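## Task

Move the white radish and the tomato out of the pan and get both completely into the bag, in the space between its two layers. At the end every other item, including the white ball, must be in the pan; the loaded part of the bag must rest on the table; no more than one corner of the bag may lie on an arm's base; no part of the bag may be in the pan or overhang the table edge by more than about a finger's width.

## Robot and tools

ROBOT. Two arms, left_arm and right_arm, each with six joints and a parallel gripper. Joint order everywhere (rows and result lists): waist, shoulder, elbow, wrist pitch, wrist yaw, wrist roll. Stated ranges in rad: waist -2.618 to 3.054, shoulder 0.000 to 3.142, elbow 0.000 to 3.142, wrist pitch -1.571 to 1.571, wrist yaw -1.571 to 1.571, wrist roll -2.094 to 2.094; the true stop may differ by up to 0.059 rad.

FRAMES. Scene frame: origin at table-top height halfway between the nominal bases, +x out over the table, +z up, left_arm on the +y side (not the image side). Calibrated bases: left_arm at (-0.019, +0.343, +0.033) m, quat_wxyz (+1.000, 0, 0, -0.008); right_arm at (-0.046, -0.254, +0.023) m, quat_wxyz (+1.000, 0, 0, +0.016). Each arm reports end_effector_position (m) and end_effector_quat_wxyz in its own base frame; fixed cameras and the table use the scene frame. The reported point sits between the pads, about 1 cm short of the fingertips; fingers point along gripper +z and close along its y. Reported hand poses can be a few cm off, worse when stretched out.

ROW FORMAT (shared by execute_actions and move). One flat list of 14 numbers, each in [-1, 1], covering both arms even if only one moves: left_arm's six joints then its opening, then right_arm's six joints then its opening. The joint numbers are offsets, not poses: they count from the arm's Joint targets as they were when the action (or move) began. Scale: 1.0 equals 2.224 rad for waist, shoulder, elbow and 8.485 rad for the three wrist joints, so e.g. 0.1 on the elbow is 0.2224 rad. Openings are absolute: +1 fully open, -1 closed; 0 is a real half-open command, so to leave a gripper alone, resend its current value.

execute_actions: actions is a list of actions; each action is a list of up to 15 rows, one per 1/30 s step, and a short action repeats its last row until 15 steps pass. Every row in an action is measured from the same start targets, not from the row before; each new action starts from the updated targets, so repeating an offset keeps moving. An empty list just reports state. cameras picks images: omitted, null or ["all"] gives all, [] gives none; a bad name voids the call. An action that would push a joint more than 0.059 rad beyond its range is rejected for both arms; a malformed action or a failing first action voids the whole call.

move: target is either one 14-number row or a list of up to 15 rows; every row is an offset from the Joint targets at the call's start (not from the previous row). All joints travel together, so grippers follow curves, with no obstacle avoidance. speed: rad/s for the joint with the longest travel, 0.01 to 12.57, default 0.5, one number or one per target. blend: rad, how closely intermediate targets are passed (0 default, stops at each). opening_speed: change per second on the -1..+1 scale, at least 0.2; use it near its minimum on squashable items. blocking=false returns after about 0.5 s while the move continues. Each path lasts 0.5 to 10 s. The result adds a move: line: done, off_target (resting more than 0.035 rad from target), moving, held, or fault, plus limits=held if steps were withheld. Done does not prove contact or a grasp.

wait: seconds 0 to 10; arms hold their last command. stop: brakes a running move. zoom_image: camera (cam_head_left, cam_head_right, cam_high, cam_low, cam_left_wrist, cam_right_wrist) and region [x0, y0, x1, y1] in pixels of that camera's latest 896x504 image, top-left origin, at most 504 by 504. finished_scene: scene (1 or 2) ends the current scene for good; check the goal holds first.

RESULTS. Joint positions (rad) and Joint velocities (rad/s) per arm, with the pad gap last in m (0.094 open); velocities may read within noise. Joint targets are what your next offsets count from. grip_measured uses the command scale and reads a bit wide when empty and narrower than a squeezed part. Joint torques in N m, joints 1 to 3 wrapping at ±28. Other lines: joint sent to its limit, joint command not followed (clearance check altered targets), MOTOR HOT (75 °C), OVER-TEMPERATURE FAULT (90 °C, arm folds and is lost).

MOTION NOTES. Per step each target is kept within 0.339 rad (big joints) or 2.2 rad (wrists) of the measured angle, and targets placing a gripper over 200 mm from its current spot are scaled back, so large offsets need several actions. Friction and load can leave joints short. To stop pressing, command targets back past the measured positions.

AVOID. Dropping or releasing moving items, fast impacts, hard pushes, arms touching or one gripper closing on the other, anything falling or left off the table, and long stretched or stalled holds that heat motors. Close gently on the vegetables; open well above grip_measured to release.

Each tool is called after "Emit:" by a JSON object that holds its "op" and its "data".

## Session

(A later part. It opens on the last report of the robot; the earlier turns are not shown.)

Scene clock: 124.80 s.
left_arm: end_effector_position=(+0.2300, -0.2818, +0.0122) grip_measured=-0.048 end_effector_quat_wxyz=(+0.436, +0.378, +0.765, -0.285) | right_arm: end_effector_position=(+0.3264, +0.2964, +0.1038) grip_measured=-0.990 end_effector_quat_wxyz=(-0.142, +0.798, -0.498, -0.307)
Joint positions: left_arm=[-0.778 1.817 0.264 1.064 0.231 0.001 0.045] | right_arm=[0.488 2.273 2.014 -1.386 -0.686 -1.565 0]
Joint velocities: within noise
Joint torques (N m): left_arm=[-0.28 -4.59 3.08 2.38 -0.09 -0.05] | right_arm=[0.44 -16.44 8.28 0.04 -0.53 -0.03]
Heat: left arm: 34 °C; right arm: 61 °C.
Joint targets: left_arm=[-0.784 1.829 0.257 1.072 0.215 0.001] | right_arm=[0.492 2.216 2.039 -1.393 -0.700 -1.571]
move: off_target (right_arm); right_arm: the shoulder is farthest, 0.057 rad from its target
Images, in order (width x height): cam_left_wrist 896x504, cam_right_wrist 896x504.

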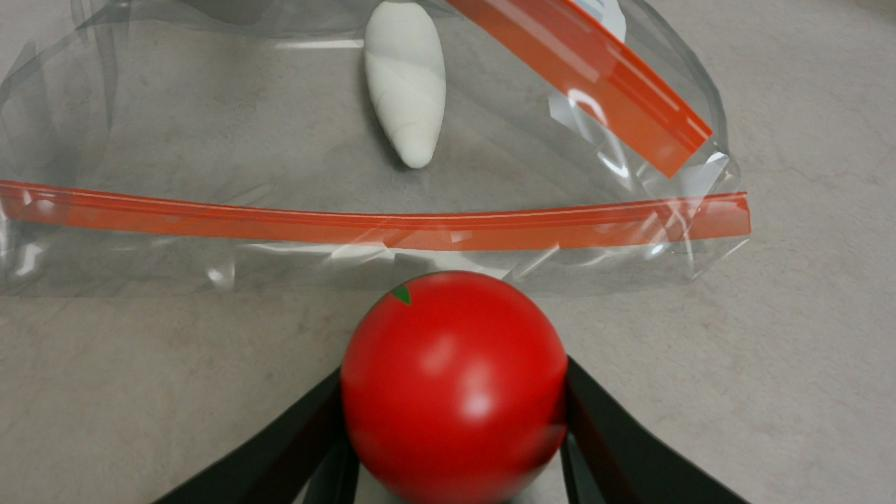

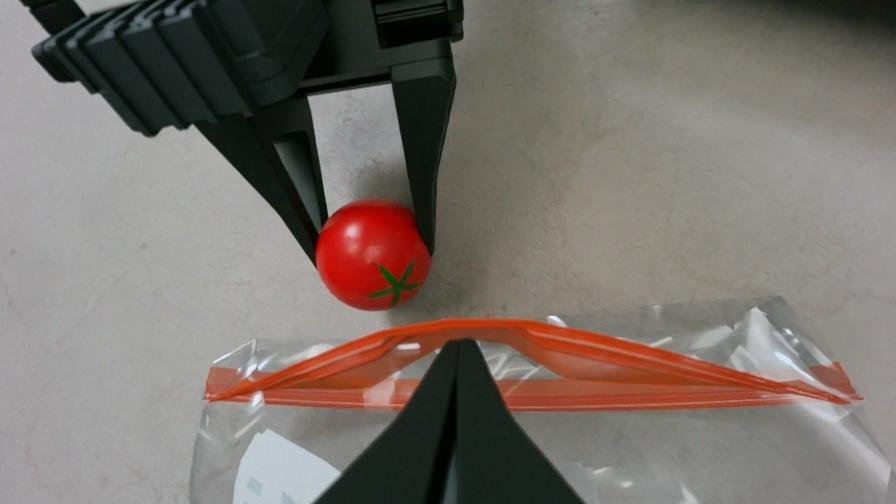

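Emit:
{"op": "move", "data": {"target": [-0.036,0.1088,0.1853,-0.0141,-0.0077,0,-0.2,0,0,0,0,0,0,-1], "speed": 0.2, "cameras": ["cam_left_wrist","cam_right_wrist","cam_head_left"]}}

Scene clock: 127.70 s.
left_arm: end_effector_position=(+0.2822, -0.3699, +0.0143) grip_measured=-0.048 end_effector_quat_wxyz=(+0.460, +0.390, +0.745, -0.287) | right_arm: end_effector_position=(+0.3264, +0.2964, +0.1038) grip_measured=-0.990 end_effector_quat_wxyz=(-0.142, +0.798, -0.498, -0.307)
Joint positions: left_arm=[-0.858 2.052 0.653 0.966 0.166 0.001 0.045] | right_arm=[0.488 2.273 2.014 -1.386 -0.686 -1.565 0]
Joint velocities: within noise
Joint torques (N m): left_arm=[-0.29 -6.95 6.23 2.2 -0.09 -0.05] | right_arm=[0.43 -16.44 8.29 0.03 -0.53 -0.03]
Heat: left arm: 34 °C; right arm: 61 °C.
Joint targets: left_arm=[-0.865 2.071 0.669 0.952 0.149 0.001] | right_arm=[0.492 2.216 2.039 -1.393 -0.700 -1.571]
move: off_target (right_arm); right_arm: the shoulder is farthest, 0.057 rad from its target
Images, in order (width x height): cam_head_left 896x504, cam_left_wrist 896x504, cam_right_wrist 896x504.

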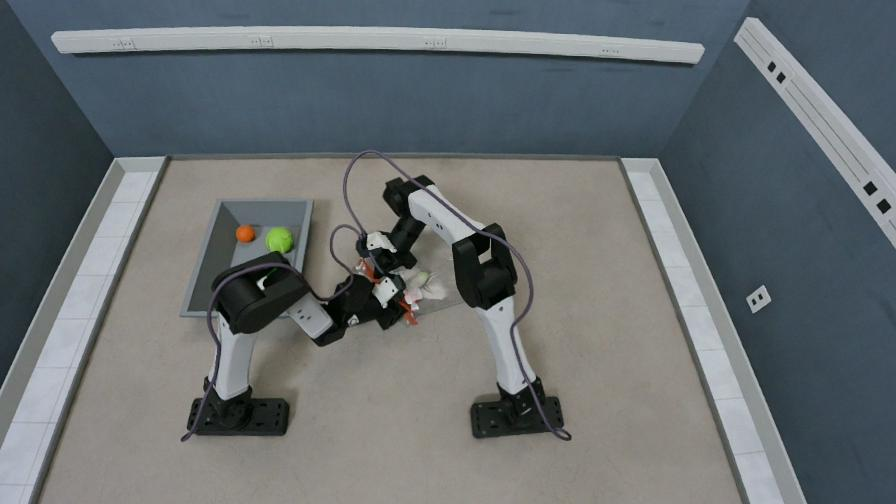

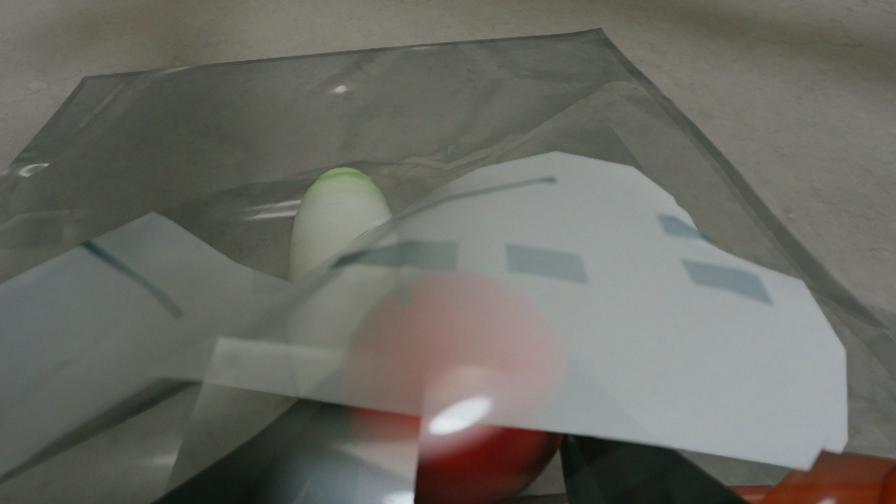

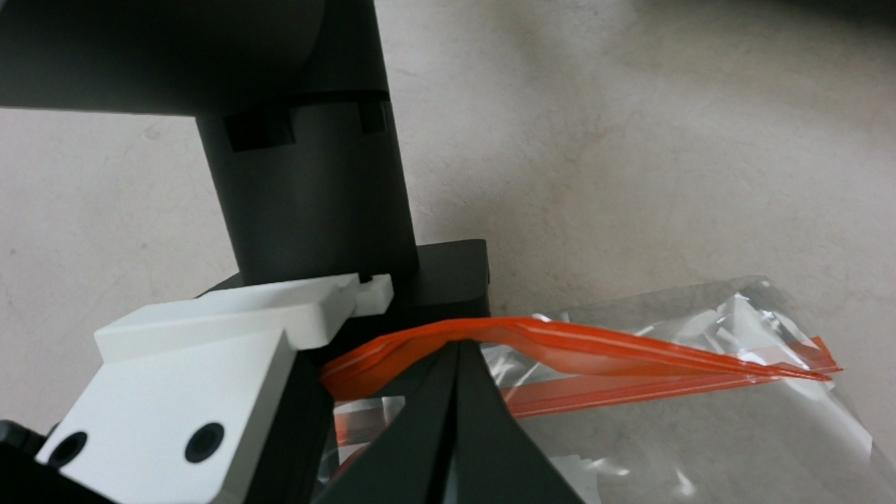

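Emit:
{"op": "move", "data": {"target": [[0,0.0333,0,0.0087,0,0,-0.2,0,0,0,0,0,0,-1],[0,0.0333,0,0.0087,0,0,0.3,0,0,0,0,0,0,-1],[0.036,-0.1088,-0.1853,0.0141,0.0077,0,0.3,0,0,0,0,0,0,-1]], "speed": [0.1,0.15,0.25], "opening_speed": 0.3, "cameras": ["cam_left_wrist","cam_right_wrist"]}}

Scene clock: 133.20 s.
left_arm: end_effector_position=(+0.2287, -0.2795, +0.0010) grip_measured=+0.298 end_effector_quat_wxyz=(+0.428, +0.378, +0.775, -0.271) | right_arm: end_effector_position=(+0.3264, +0.2964, +0.1038) grip_measured=-0.990 end_effector_quat_wxyz=(-0.142, +0.798, -0.498, -0.307)
Joint positions: left_arm=[-0.791 1.85 0.264 1.066 0.199 0.001 0.061] | right_arm=[0.488 2.273 2.014 -1.386 -0.686 -1.565 0]
Joint velocities: within noise
Joint torques (N m): left_arm=[0.7 -7.27 2.76 2.34 0.22 -0.05] | right_arm=[0.42 -16.43 8.28 0.03 -0.53 -0.03]
Heat: left arm: 35 °C; right arm: 62 °C.
Joint targets: left_arm=[-0.785 1.829 0.257 1.071 0.215 0.001] | right_arm=[0.492 2.216 2.039 -1.393 -0.700 -1.571]
move: off_target (right_arm); right_arm: the shoulder is farthest, 0.057 rad from its target
Images, in order (width x height): cam_left_wrist 896x504, cam_right_wrist 896x504.

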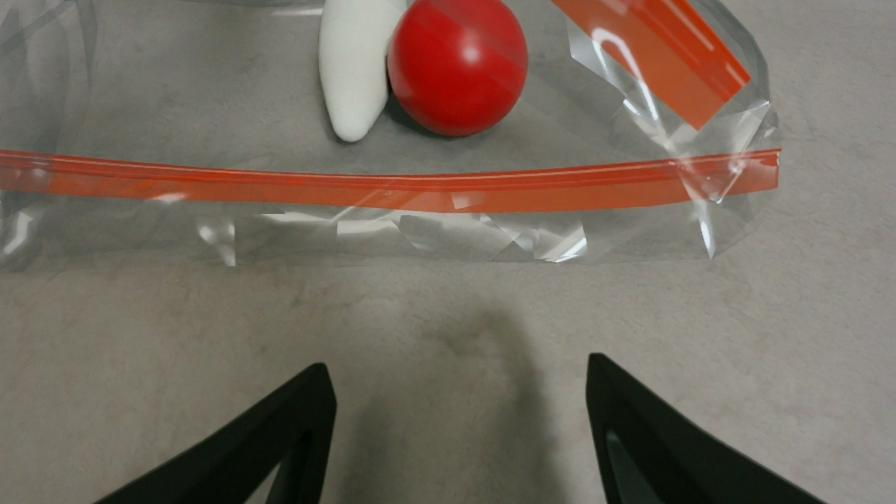

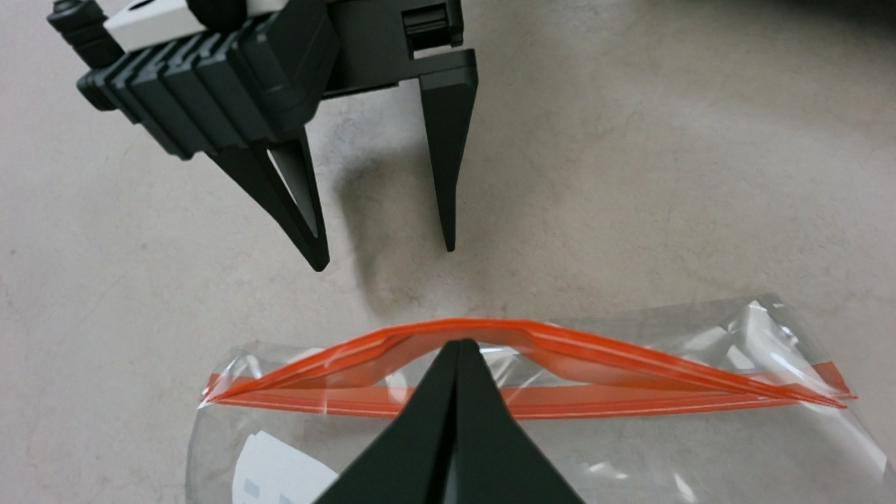

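Emit:
{"op": "move", "data": {"target": [[0.119,-0.337,0.173,-0.163,0.0153,0,0.3,0,0,0,0,0,0,-1],[0.304,-0.352,0.517,-0.275,-0.0253,0,0.3,0,0,0,0,0,0,-1]], "speed": 0.8, "blend": 0.1, "cameras": ["cam_head_left","cam_left_wrist"]}}

Scene clock: 137.87 s.
left_arm: end_effector_position=(+0.2488, -0.0315, +0.2882) grip_measured=+0.298 end_effector_quat_wxyz=(+0.327, +0.057, +0.943, -0.026) | right_arm: end_effector_position=(+0.3264, +0.2964, +0.1038) grip_measured=-0.990 end_effector_quat_wxyz=(-0.142, +0.798, -0.498, -0.307)
Joint positions: left_arm=[-0.115 1.047 1.391 -1.246 0.016 0.001 0.061] | right_arm=[0.488 2.273 2.014 -1.386 -0.686 -1.565 0]
Joint velocities: within noise
Joint torques (N m): left_arm=[0.72 -1.69 8.61 1.64 -0.16 -0.06] | right_arm=[0.42 -16.42 8.28 0.03 -0.53 -0.03]
Heat: left arm: 35 °C; right arm: 62 °C.
Joint targets: left_arm=[-0.108 1.046 1.406 -1.262 0.000 0.001] | right_arm=[0.492 2.216 2.039 -1.393 -0.700 -1.571]
move: off_target (right_arm); right_arm: the shoulder is farthest, 0.057 rad from its target
Images, in order (width x height): cam_head_left 896x504, cam_left_wrist 896x504.

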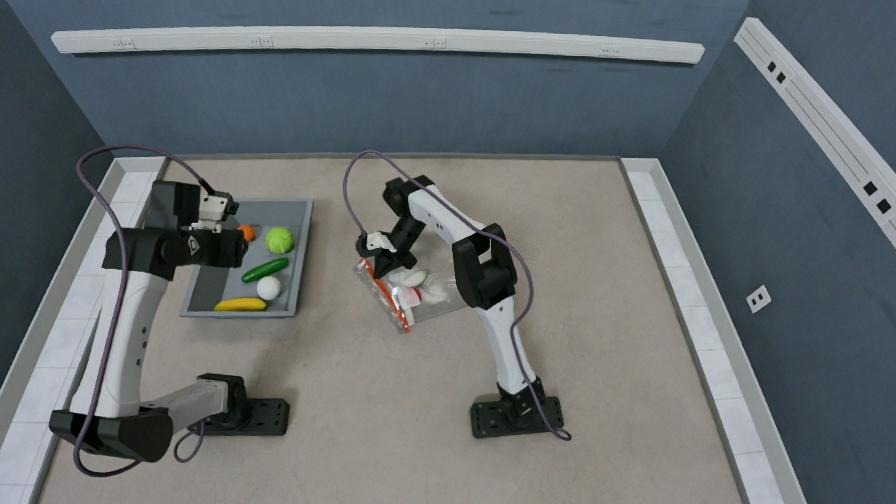

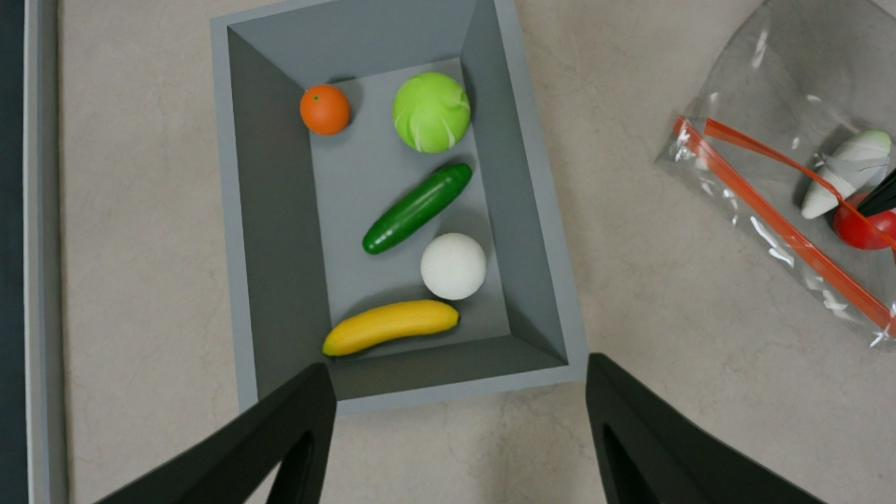

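Emit:
{"op": "move", "data": {"target": [[0,0,0,0,0,0,0.3,0.02,0.0065,-0.0418,0.0126,0,-1],[0,0,0,0,0,0,0.3,0.02,0.0152,-0.0975,0.0294,0,-1]], "speed": 0.2, "cameras": ["cam_head_left","cam_left_wrist","cam_right_wrist"]}}

Emit:
{"op": "zoom_image", "data": {"camera": "cam_left_wrist", "region": [646, 0, 896, 360]}}


Scaled by 1.400 from the camera's 896x504 image, which has a finer 1280x720 frame.

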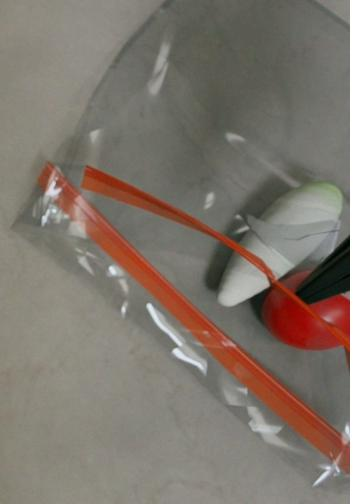

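Emit:
{"op": "move", "data": {"target": [[0,0,0,0,0,0,0.3,0.03,0.0065,-0.0418,0.0126,0,0,-1],[0,0,0,0,0,0,0.3,0.03,0.0152,-0.0975,0.0294,0,0,-1]], "speed": 0.2, "cameras": ["cam_head_left","cam_left_wrist","cam_right_wrist"]}}

Emit:
{"op": "zoom_image", "data": {"camera": "cam_left_wrist", "region": [646, 0, 896, 360]}}

Scene clock: 140.83 s.
left_arm: end_effector_position=(+0.2486, -0.0313, +0.2880) grip_measured=+0.298 end_effector_quat_wxyz=(+0.327, +0.057, +0.943, -0.026) | right_arm: end_effector_position=(+0.3087, +0.3201, +0.0563) grip_measured=-0.990 end_effector_quat_wxyz=(-0.150, +0.819, -0.464, -0.302)
Joint positions: left_arm=[-0.115 1.047 1.391 -1.247 0.015 0.001 0.061] | right_arm=[0.556 2.273 1.826 -1.154 -0.687 -1.565 0]
Joint velocities: within noise
Joint torques (N m): left_arm=[0.68 -1.68 8.61 1.64 -0.12 -0.05] | right_arm=[0.21 -13.45 5.48 0.26 -0.53 -0.03]
Heat: left arm: 35 °C; right arm: 62 °C.
Joint targets: left_arm=[-0.108 1.046 1.406 -1.262 0.000 0.001] | right_arm=[0.558 2.250 1.822 -1.143 -0.700 -1.571]
move: done
Images, in order (width x height): cam_head_left 896x504, cam_left_wrist 896x504, cam_right_wrist 896x504.

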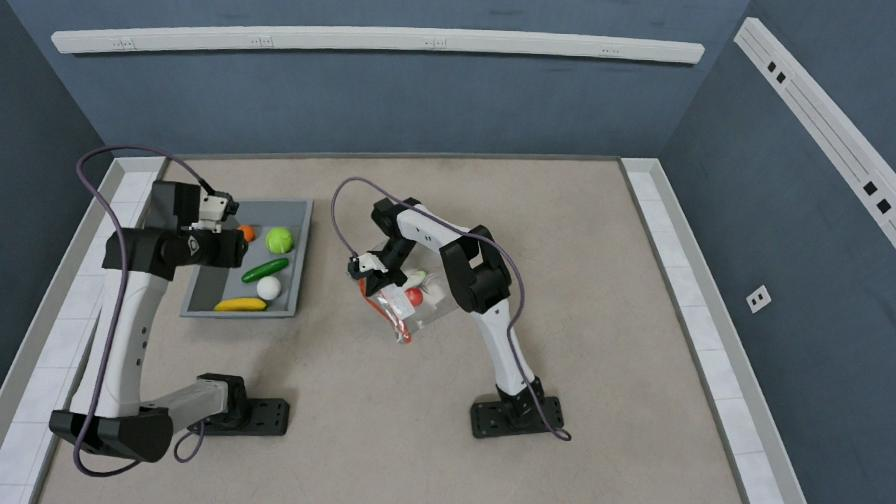

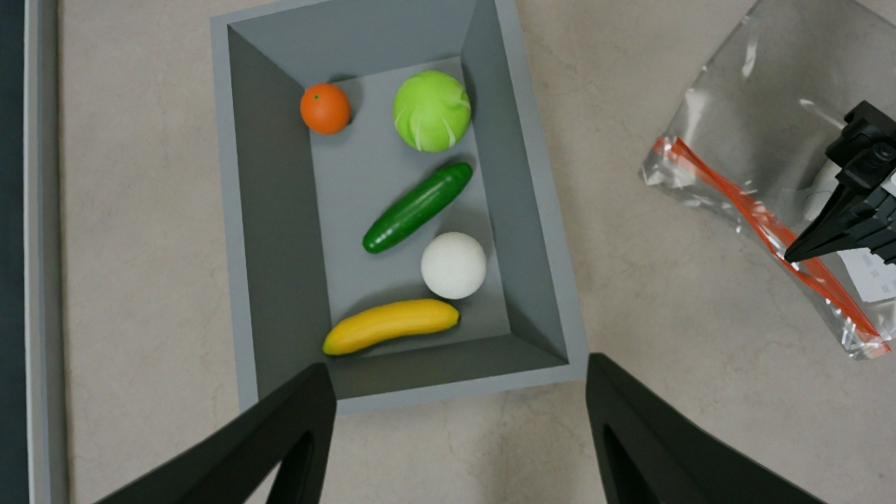

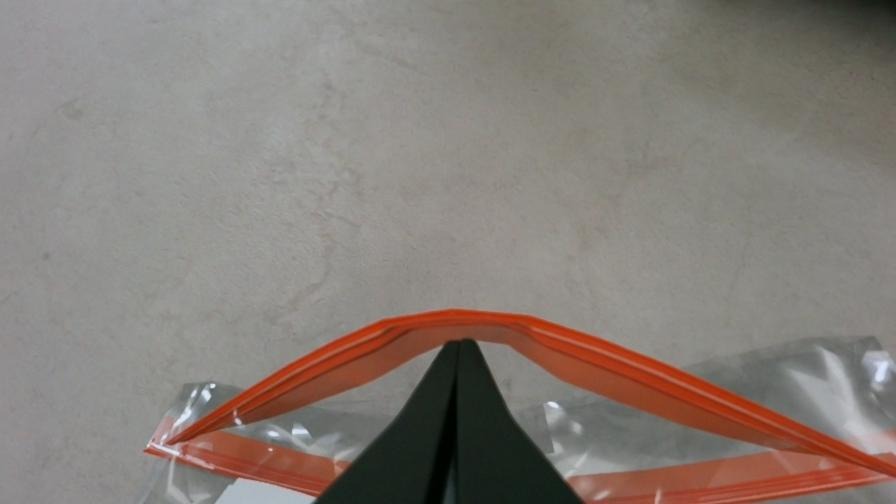

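Scaled by 1.400 from the camera's 896x504 image, which has a finer 1280x720 frame.

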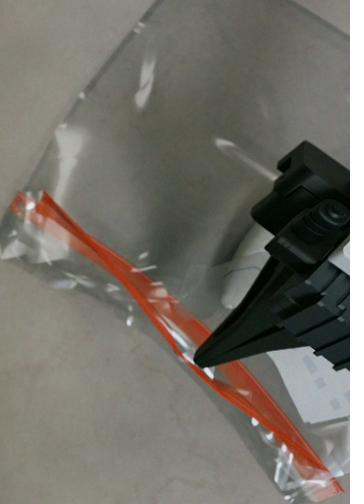

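Emit:
{"op": "move", "data": {"target": [0,0,0,0,0,0,0.3,0.008,0.009,-0.058,0.0175,0,0,-1], "speed": 0.2, "cameras": ["cam_left_wrist","cam_right_wrist"]}}

Emit:
{"op": "zoom_image", "data": {"camera": "cam_left_wrist", "region": [646, 0, 896, 360]}}

Scene clock: 142.37 s.
left_arm: end_effector_position=(+0.2486, -0.0313, +0.2880) grip_measured=+0.298 end_effector_quat_wxyz=(+0.327, +0.057, +0.943, -0.026) | right_arm: end_effector_position=(+0.3001, +0.3219, +0.0250) grip_measured=-0.990 end_effector_quat_wxyz=(-0.156, +0.824, -0.456, -0.298)
Joint positions: left_arm=[-0.115 1.047 1.391 -1.247 0.015 0.001 0.061] | right_arm=[0.57 2.273 1.697 -1.005 -0.687 -1.565 0]
Joint velocities: within noise
Joint torques (N m): left_arm=[0.69 -1.7 8.61 1.64 -0.13 -0.05] | right_arm=[0.66 -11.52 5.31 0.3 -0.52 -0.03]
Heat: left arm: 34 °C; right arm: 62 °C.
Joint targets: left_arm=[-0.108 1.046 1.406 -1.262 0.000 0.001] | right_arm=[0.576 2.270 1.693 -0.995 -0.700 -1.571]
move: done
Images, in order (width x height): cam_left_wrist 896x504, cam_right_wrist 896x504.

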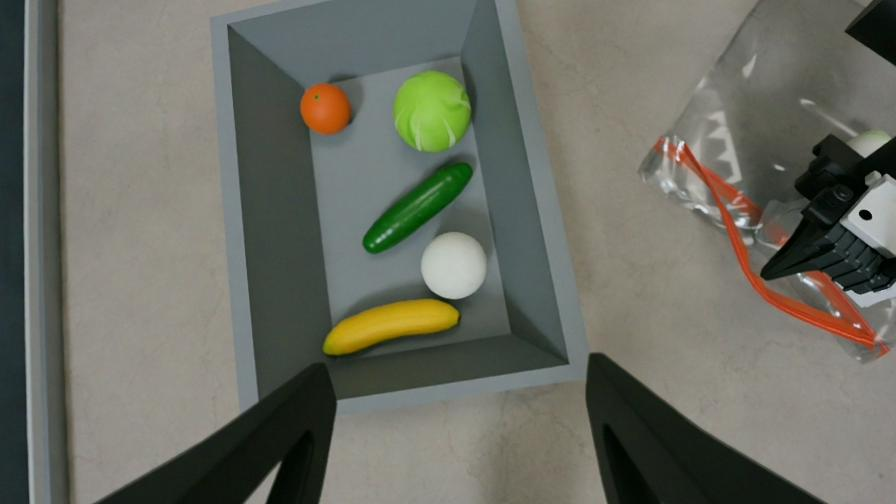

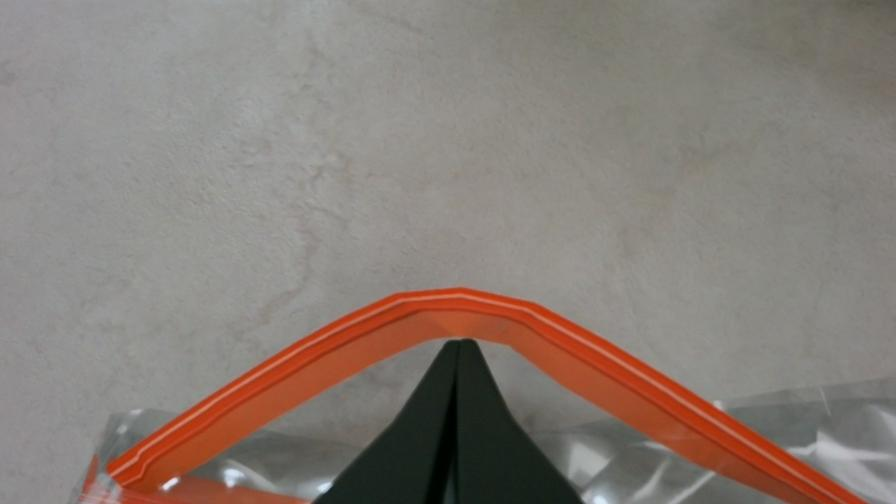

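Scaled by 1.400 from the camera's 896x504 image, which has a finer 1280x720 frame.

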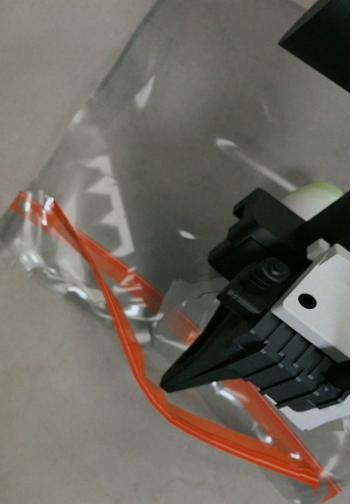

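Emit:
{"op": "move", "data": {"target": [[0,0,0,0,0,0,0.3,0,0.004,-0.026,0.0075,0,0,-1],[0,0,0,0,0,0,0.3,0,0.004,-0.026,0.0075,0,0,-0.2]], "speed": 0.2, "opening_speed": 0.4, "cameras": ["cam_right_wrist"]}}

Scene clock: 145.83 s.
left_arm: end_effector_position=(+0.2486, -0.0312, +0.2880) grip_measured=+0.298 end_effector_quat_wxyz=(+0.327, +0.057, +0.943, -0.026) | right_arm: end_effector_position=(+0.2970, +0.3200, +0.0115) grip_measured=-0.201 end_effector_quat_wxyz=(-0.159, +0.824, -0.455, -0.297)
Joint positions: left_arm=[-0.115 1.047 1.391 -1.247 0.015 0.001 0.061] | right_arm=[0.57 2.273 1.639 -0.941 -0.688 -1.565 0.038]
Joint velocities: within noise
Joint torques (N m): left_arm=[0.72 -1.7 8.59 1.64 -0.12 -0.05] | right_arm=[0.64 -10.67 5.2 0.31 -0.53 -0.03]
Heat: left arm: 34 °C; right arm: 61 °C.
Joint targets: left_arm=[-0.108 1.046 1.406 -1.262 0.000 0.001] | right_arm=[0.576 2.279 1.636 -0.931 -0.700 -1.571]
move: done
Images, in order (width x height): cam_right_wrist 896x504.

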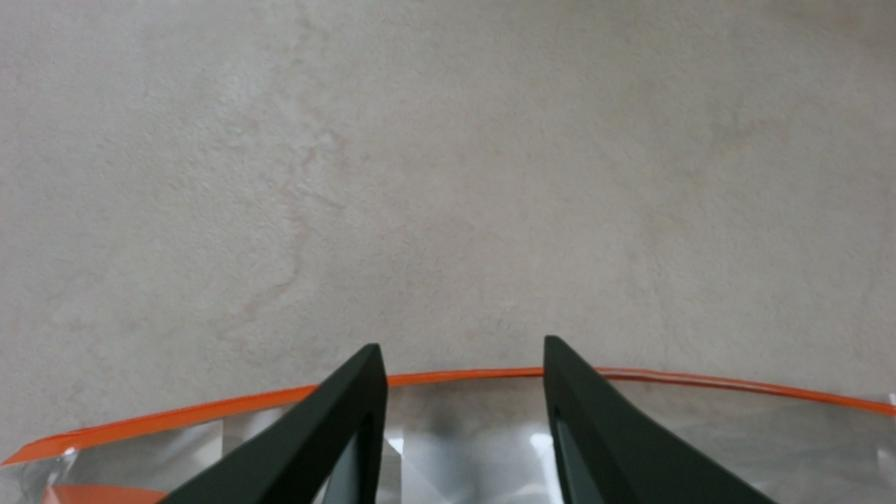

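Emit:
{"op": "move", "data": {"target": [[0,0,0,0,0,0,0.3,0,-0.013,0.084,-0.025,0,0,-0.2],[0,0,0,0,0,0,0.3,0,-0.035,0.184,-0.055,0,0,-0.2],[0,0,0,0,0,0,0.3,-0.35,-0.08,0.184,-0.055,0,0,-0.2]], "speed": [0.25,0.5,0.8], "cameras": ["cam_head_left","cam_head_right","cam_left_wrist"]}}

Emit:
{"op": "zoom_image", "data": {"camera": "cam_left_wrist", "region": [606, 0, 896, 380]}}

Emit:
{"op": "zoom_image", "data": {"camera": "cam_head_left", "region": [320, 190, 520, 350]}}

Scene clock: 149.27 s.
left_arm: end_effector_position=(+0.2486, -0.0312, +0.2880) grip_measured=+0.298 end_effector_quat_wxyz=(+0.327, +0.057, +0.943, -0.026) | right_arm: end_effector_position=(+0.4392, +0.0202, +0.1547) grip_measured=-0.201 end_effector_quat_wxyz=(+0.277, -0.597, +0.727, +0.198)
Joint positions: left_arm=[-0.115 1.047 1.391 -1.247 0.015 0.001 0.061] | right_arm=[-0.207 2.154 2.021 -1.391 -0.693 -1.565 0.038]
Joint velocities: within noise
Joint torques (N m): left_arm=[0.72 -1.69 8.64 1.64 -0.12 -0.05] | right_arm=[0.4 -15.47 8.25 0.21 -0.47 -0.02]
Heat: left arm: 34 °C; right arm: 61 °C.
Joint targets: left_arm=[-0.108 1.046 1.406 -1.262 0.000 0.001] | right_arm=[-0.202 2.101 2.044 -1.398 -0.700 -1.571]
move: off_target (right_arm); right_arm: the shoulder is farthest, 0.053 rad from its target
Images, in order (width x height): cam_head_left 896x504, cam_head_right 896x504, cam_left_wrist 896x504.

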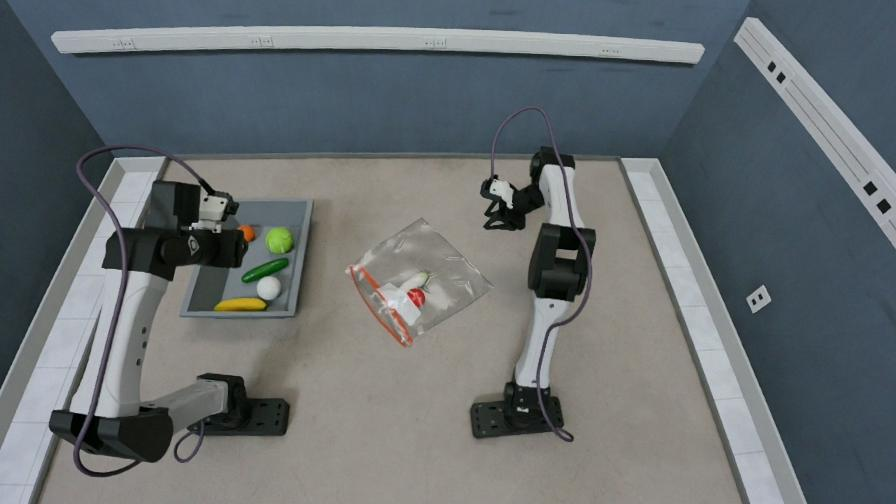

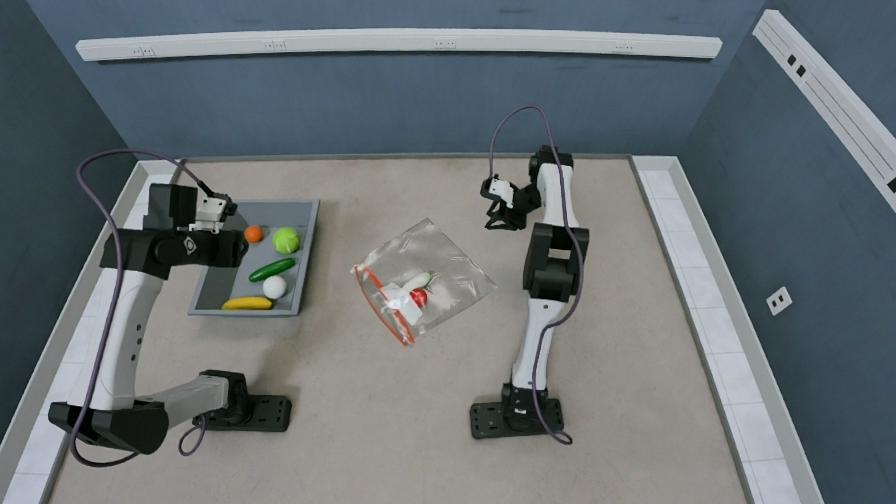

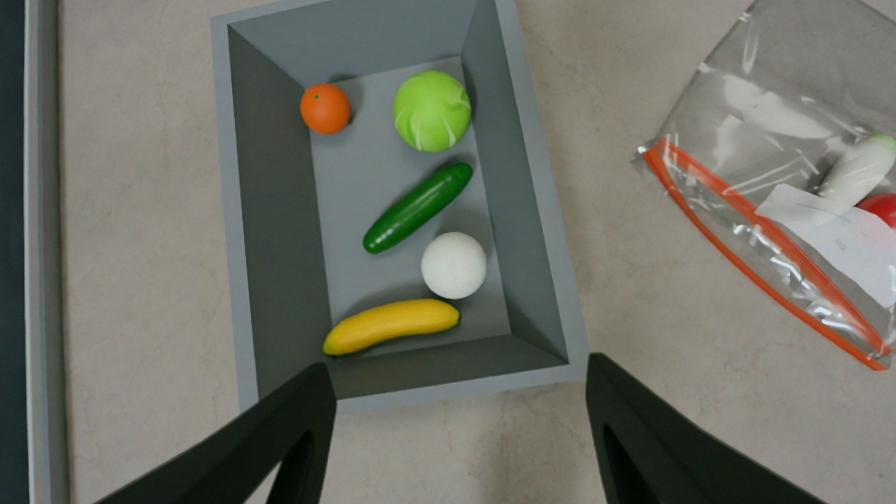

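Scaled by 1.326 from the camera's 896x504 image, which has a finer 1280x720 frame.

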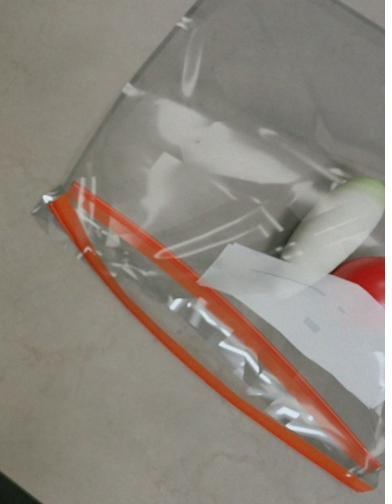

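Scaled by 2.520 from the camera's 896x504 image, which has a finer 1280x720 frame.

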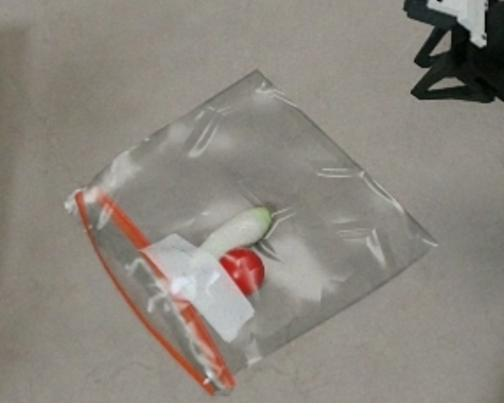

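Emit:
{"op": "finished_scene", "data": {"scene": 1}}

The scene is finished: the task was done.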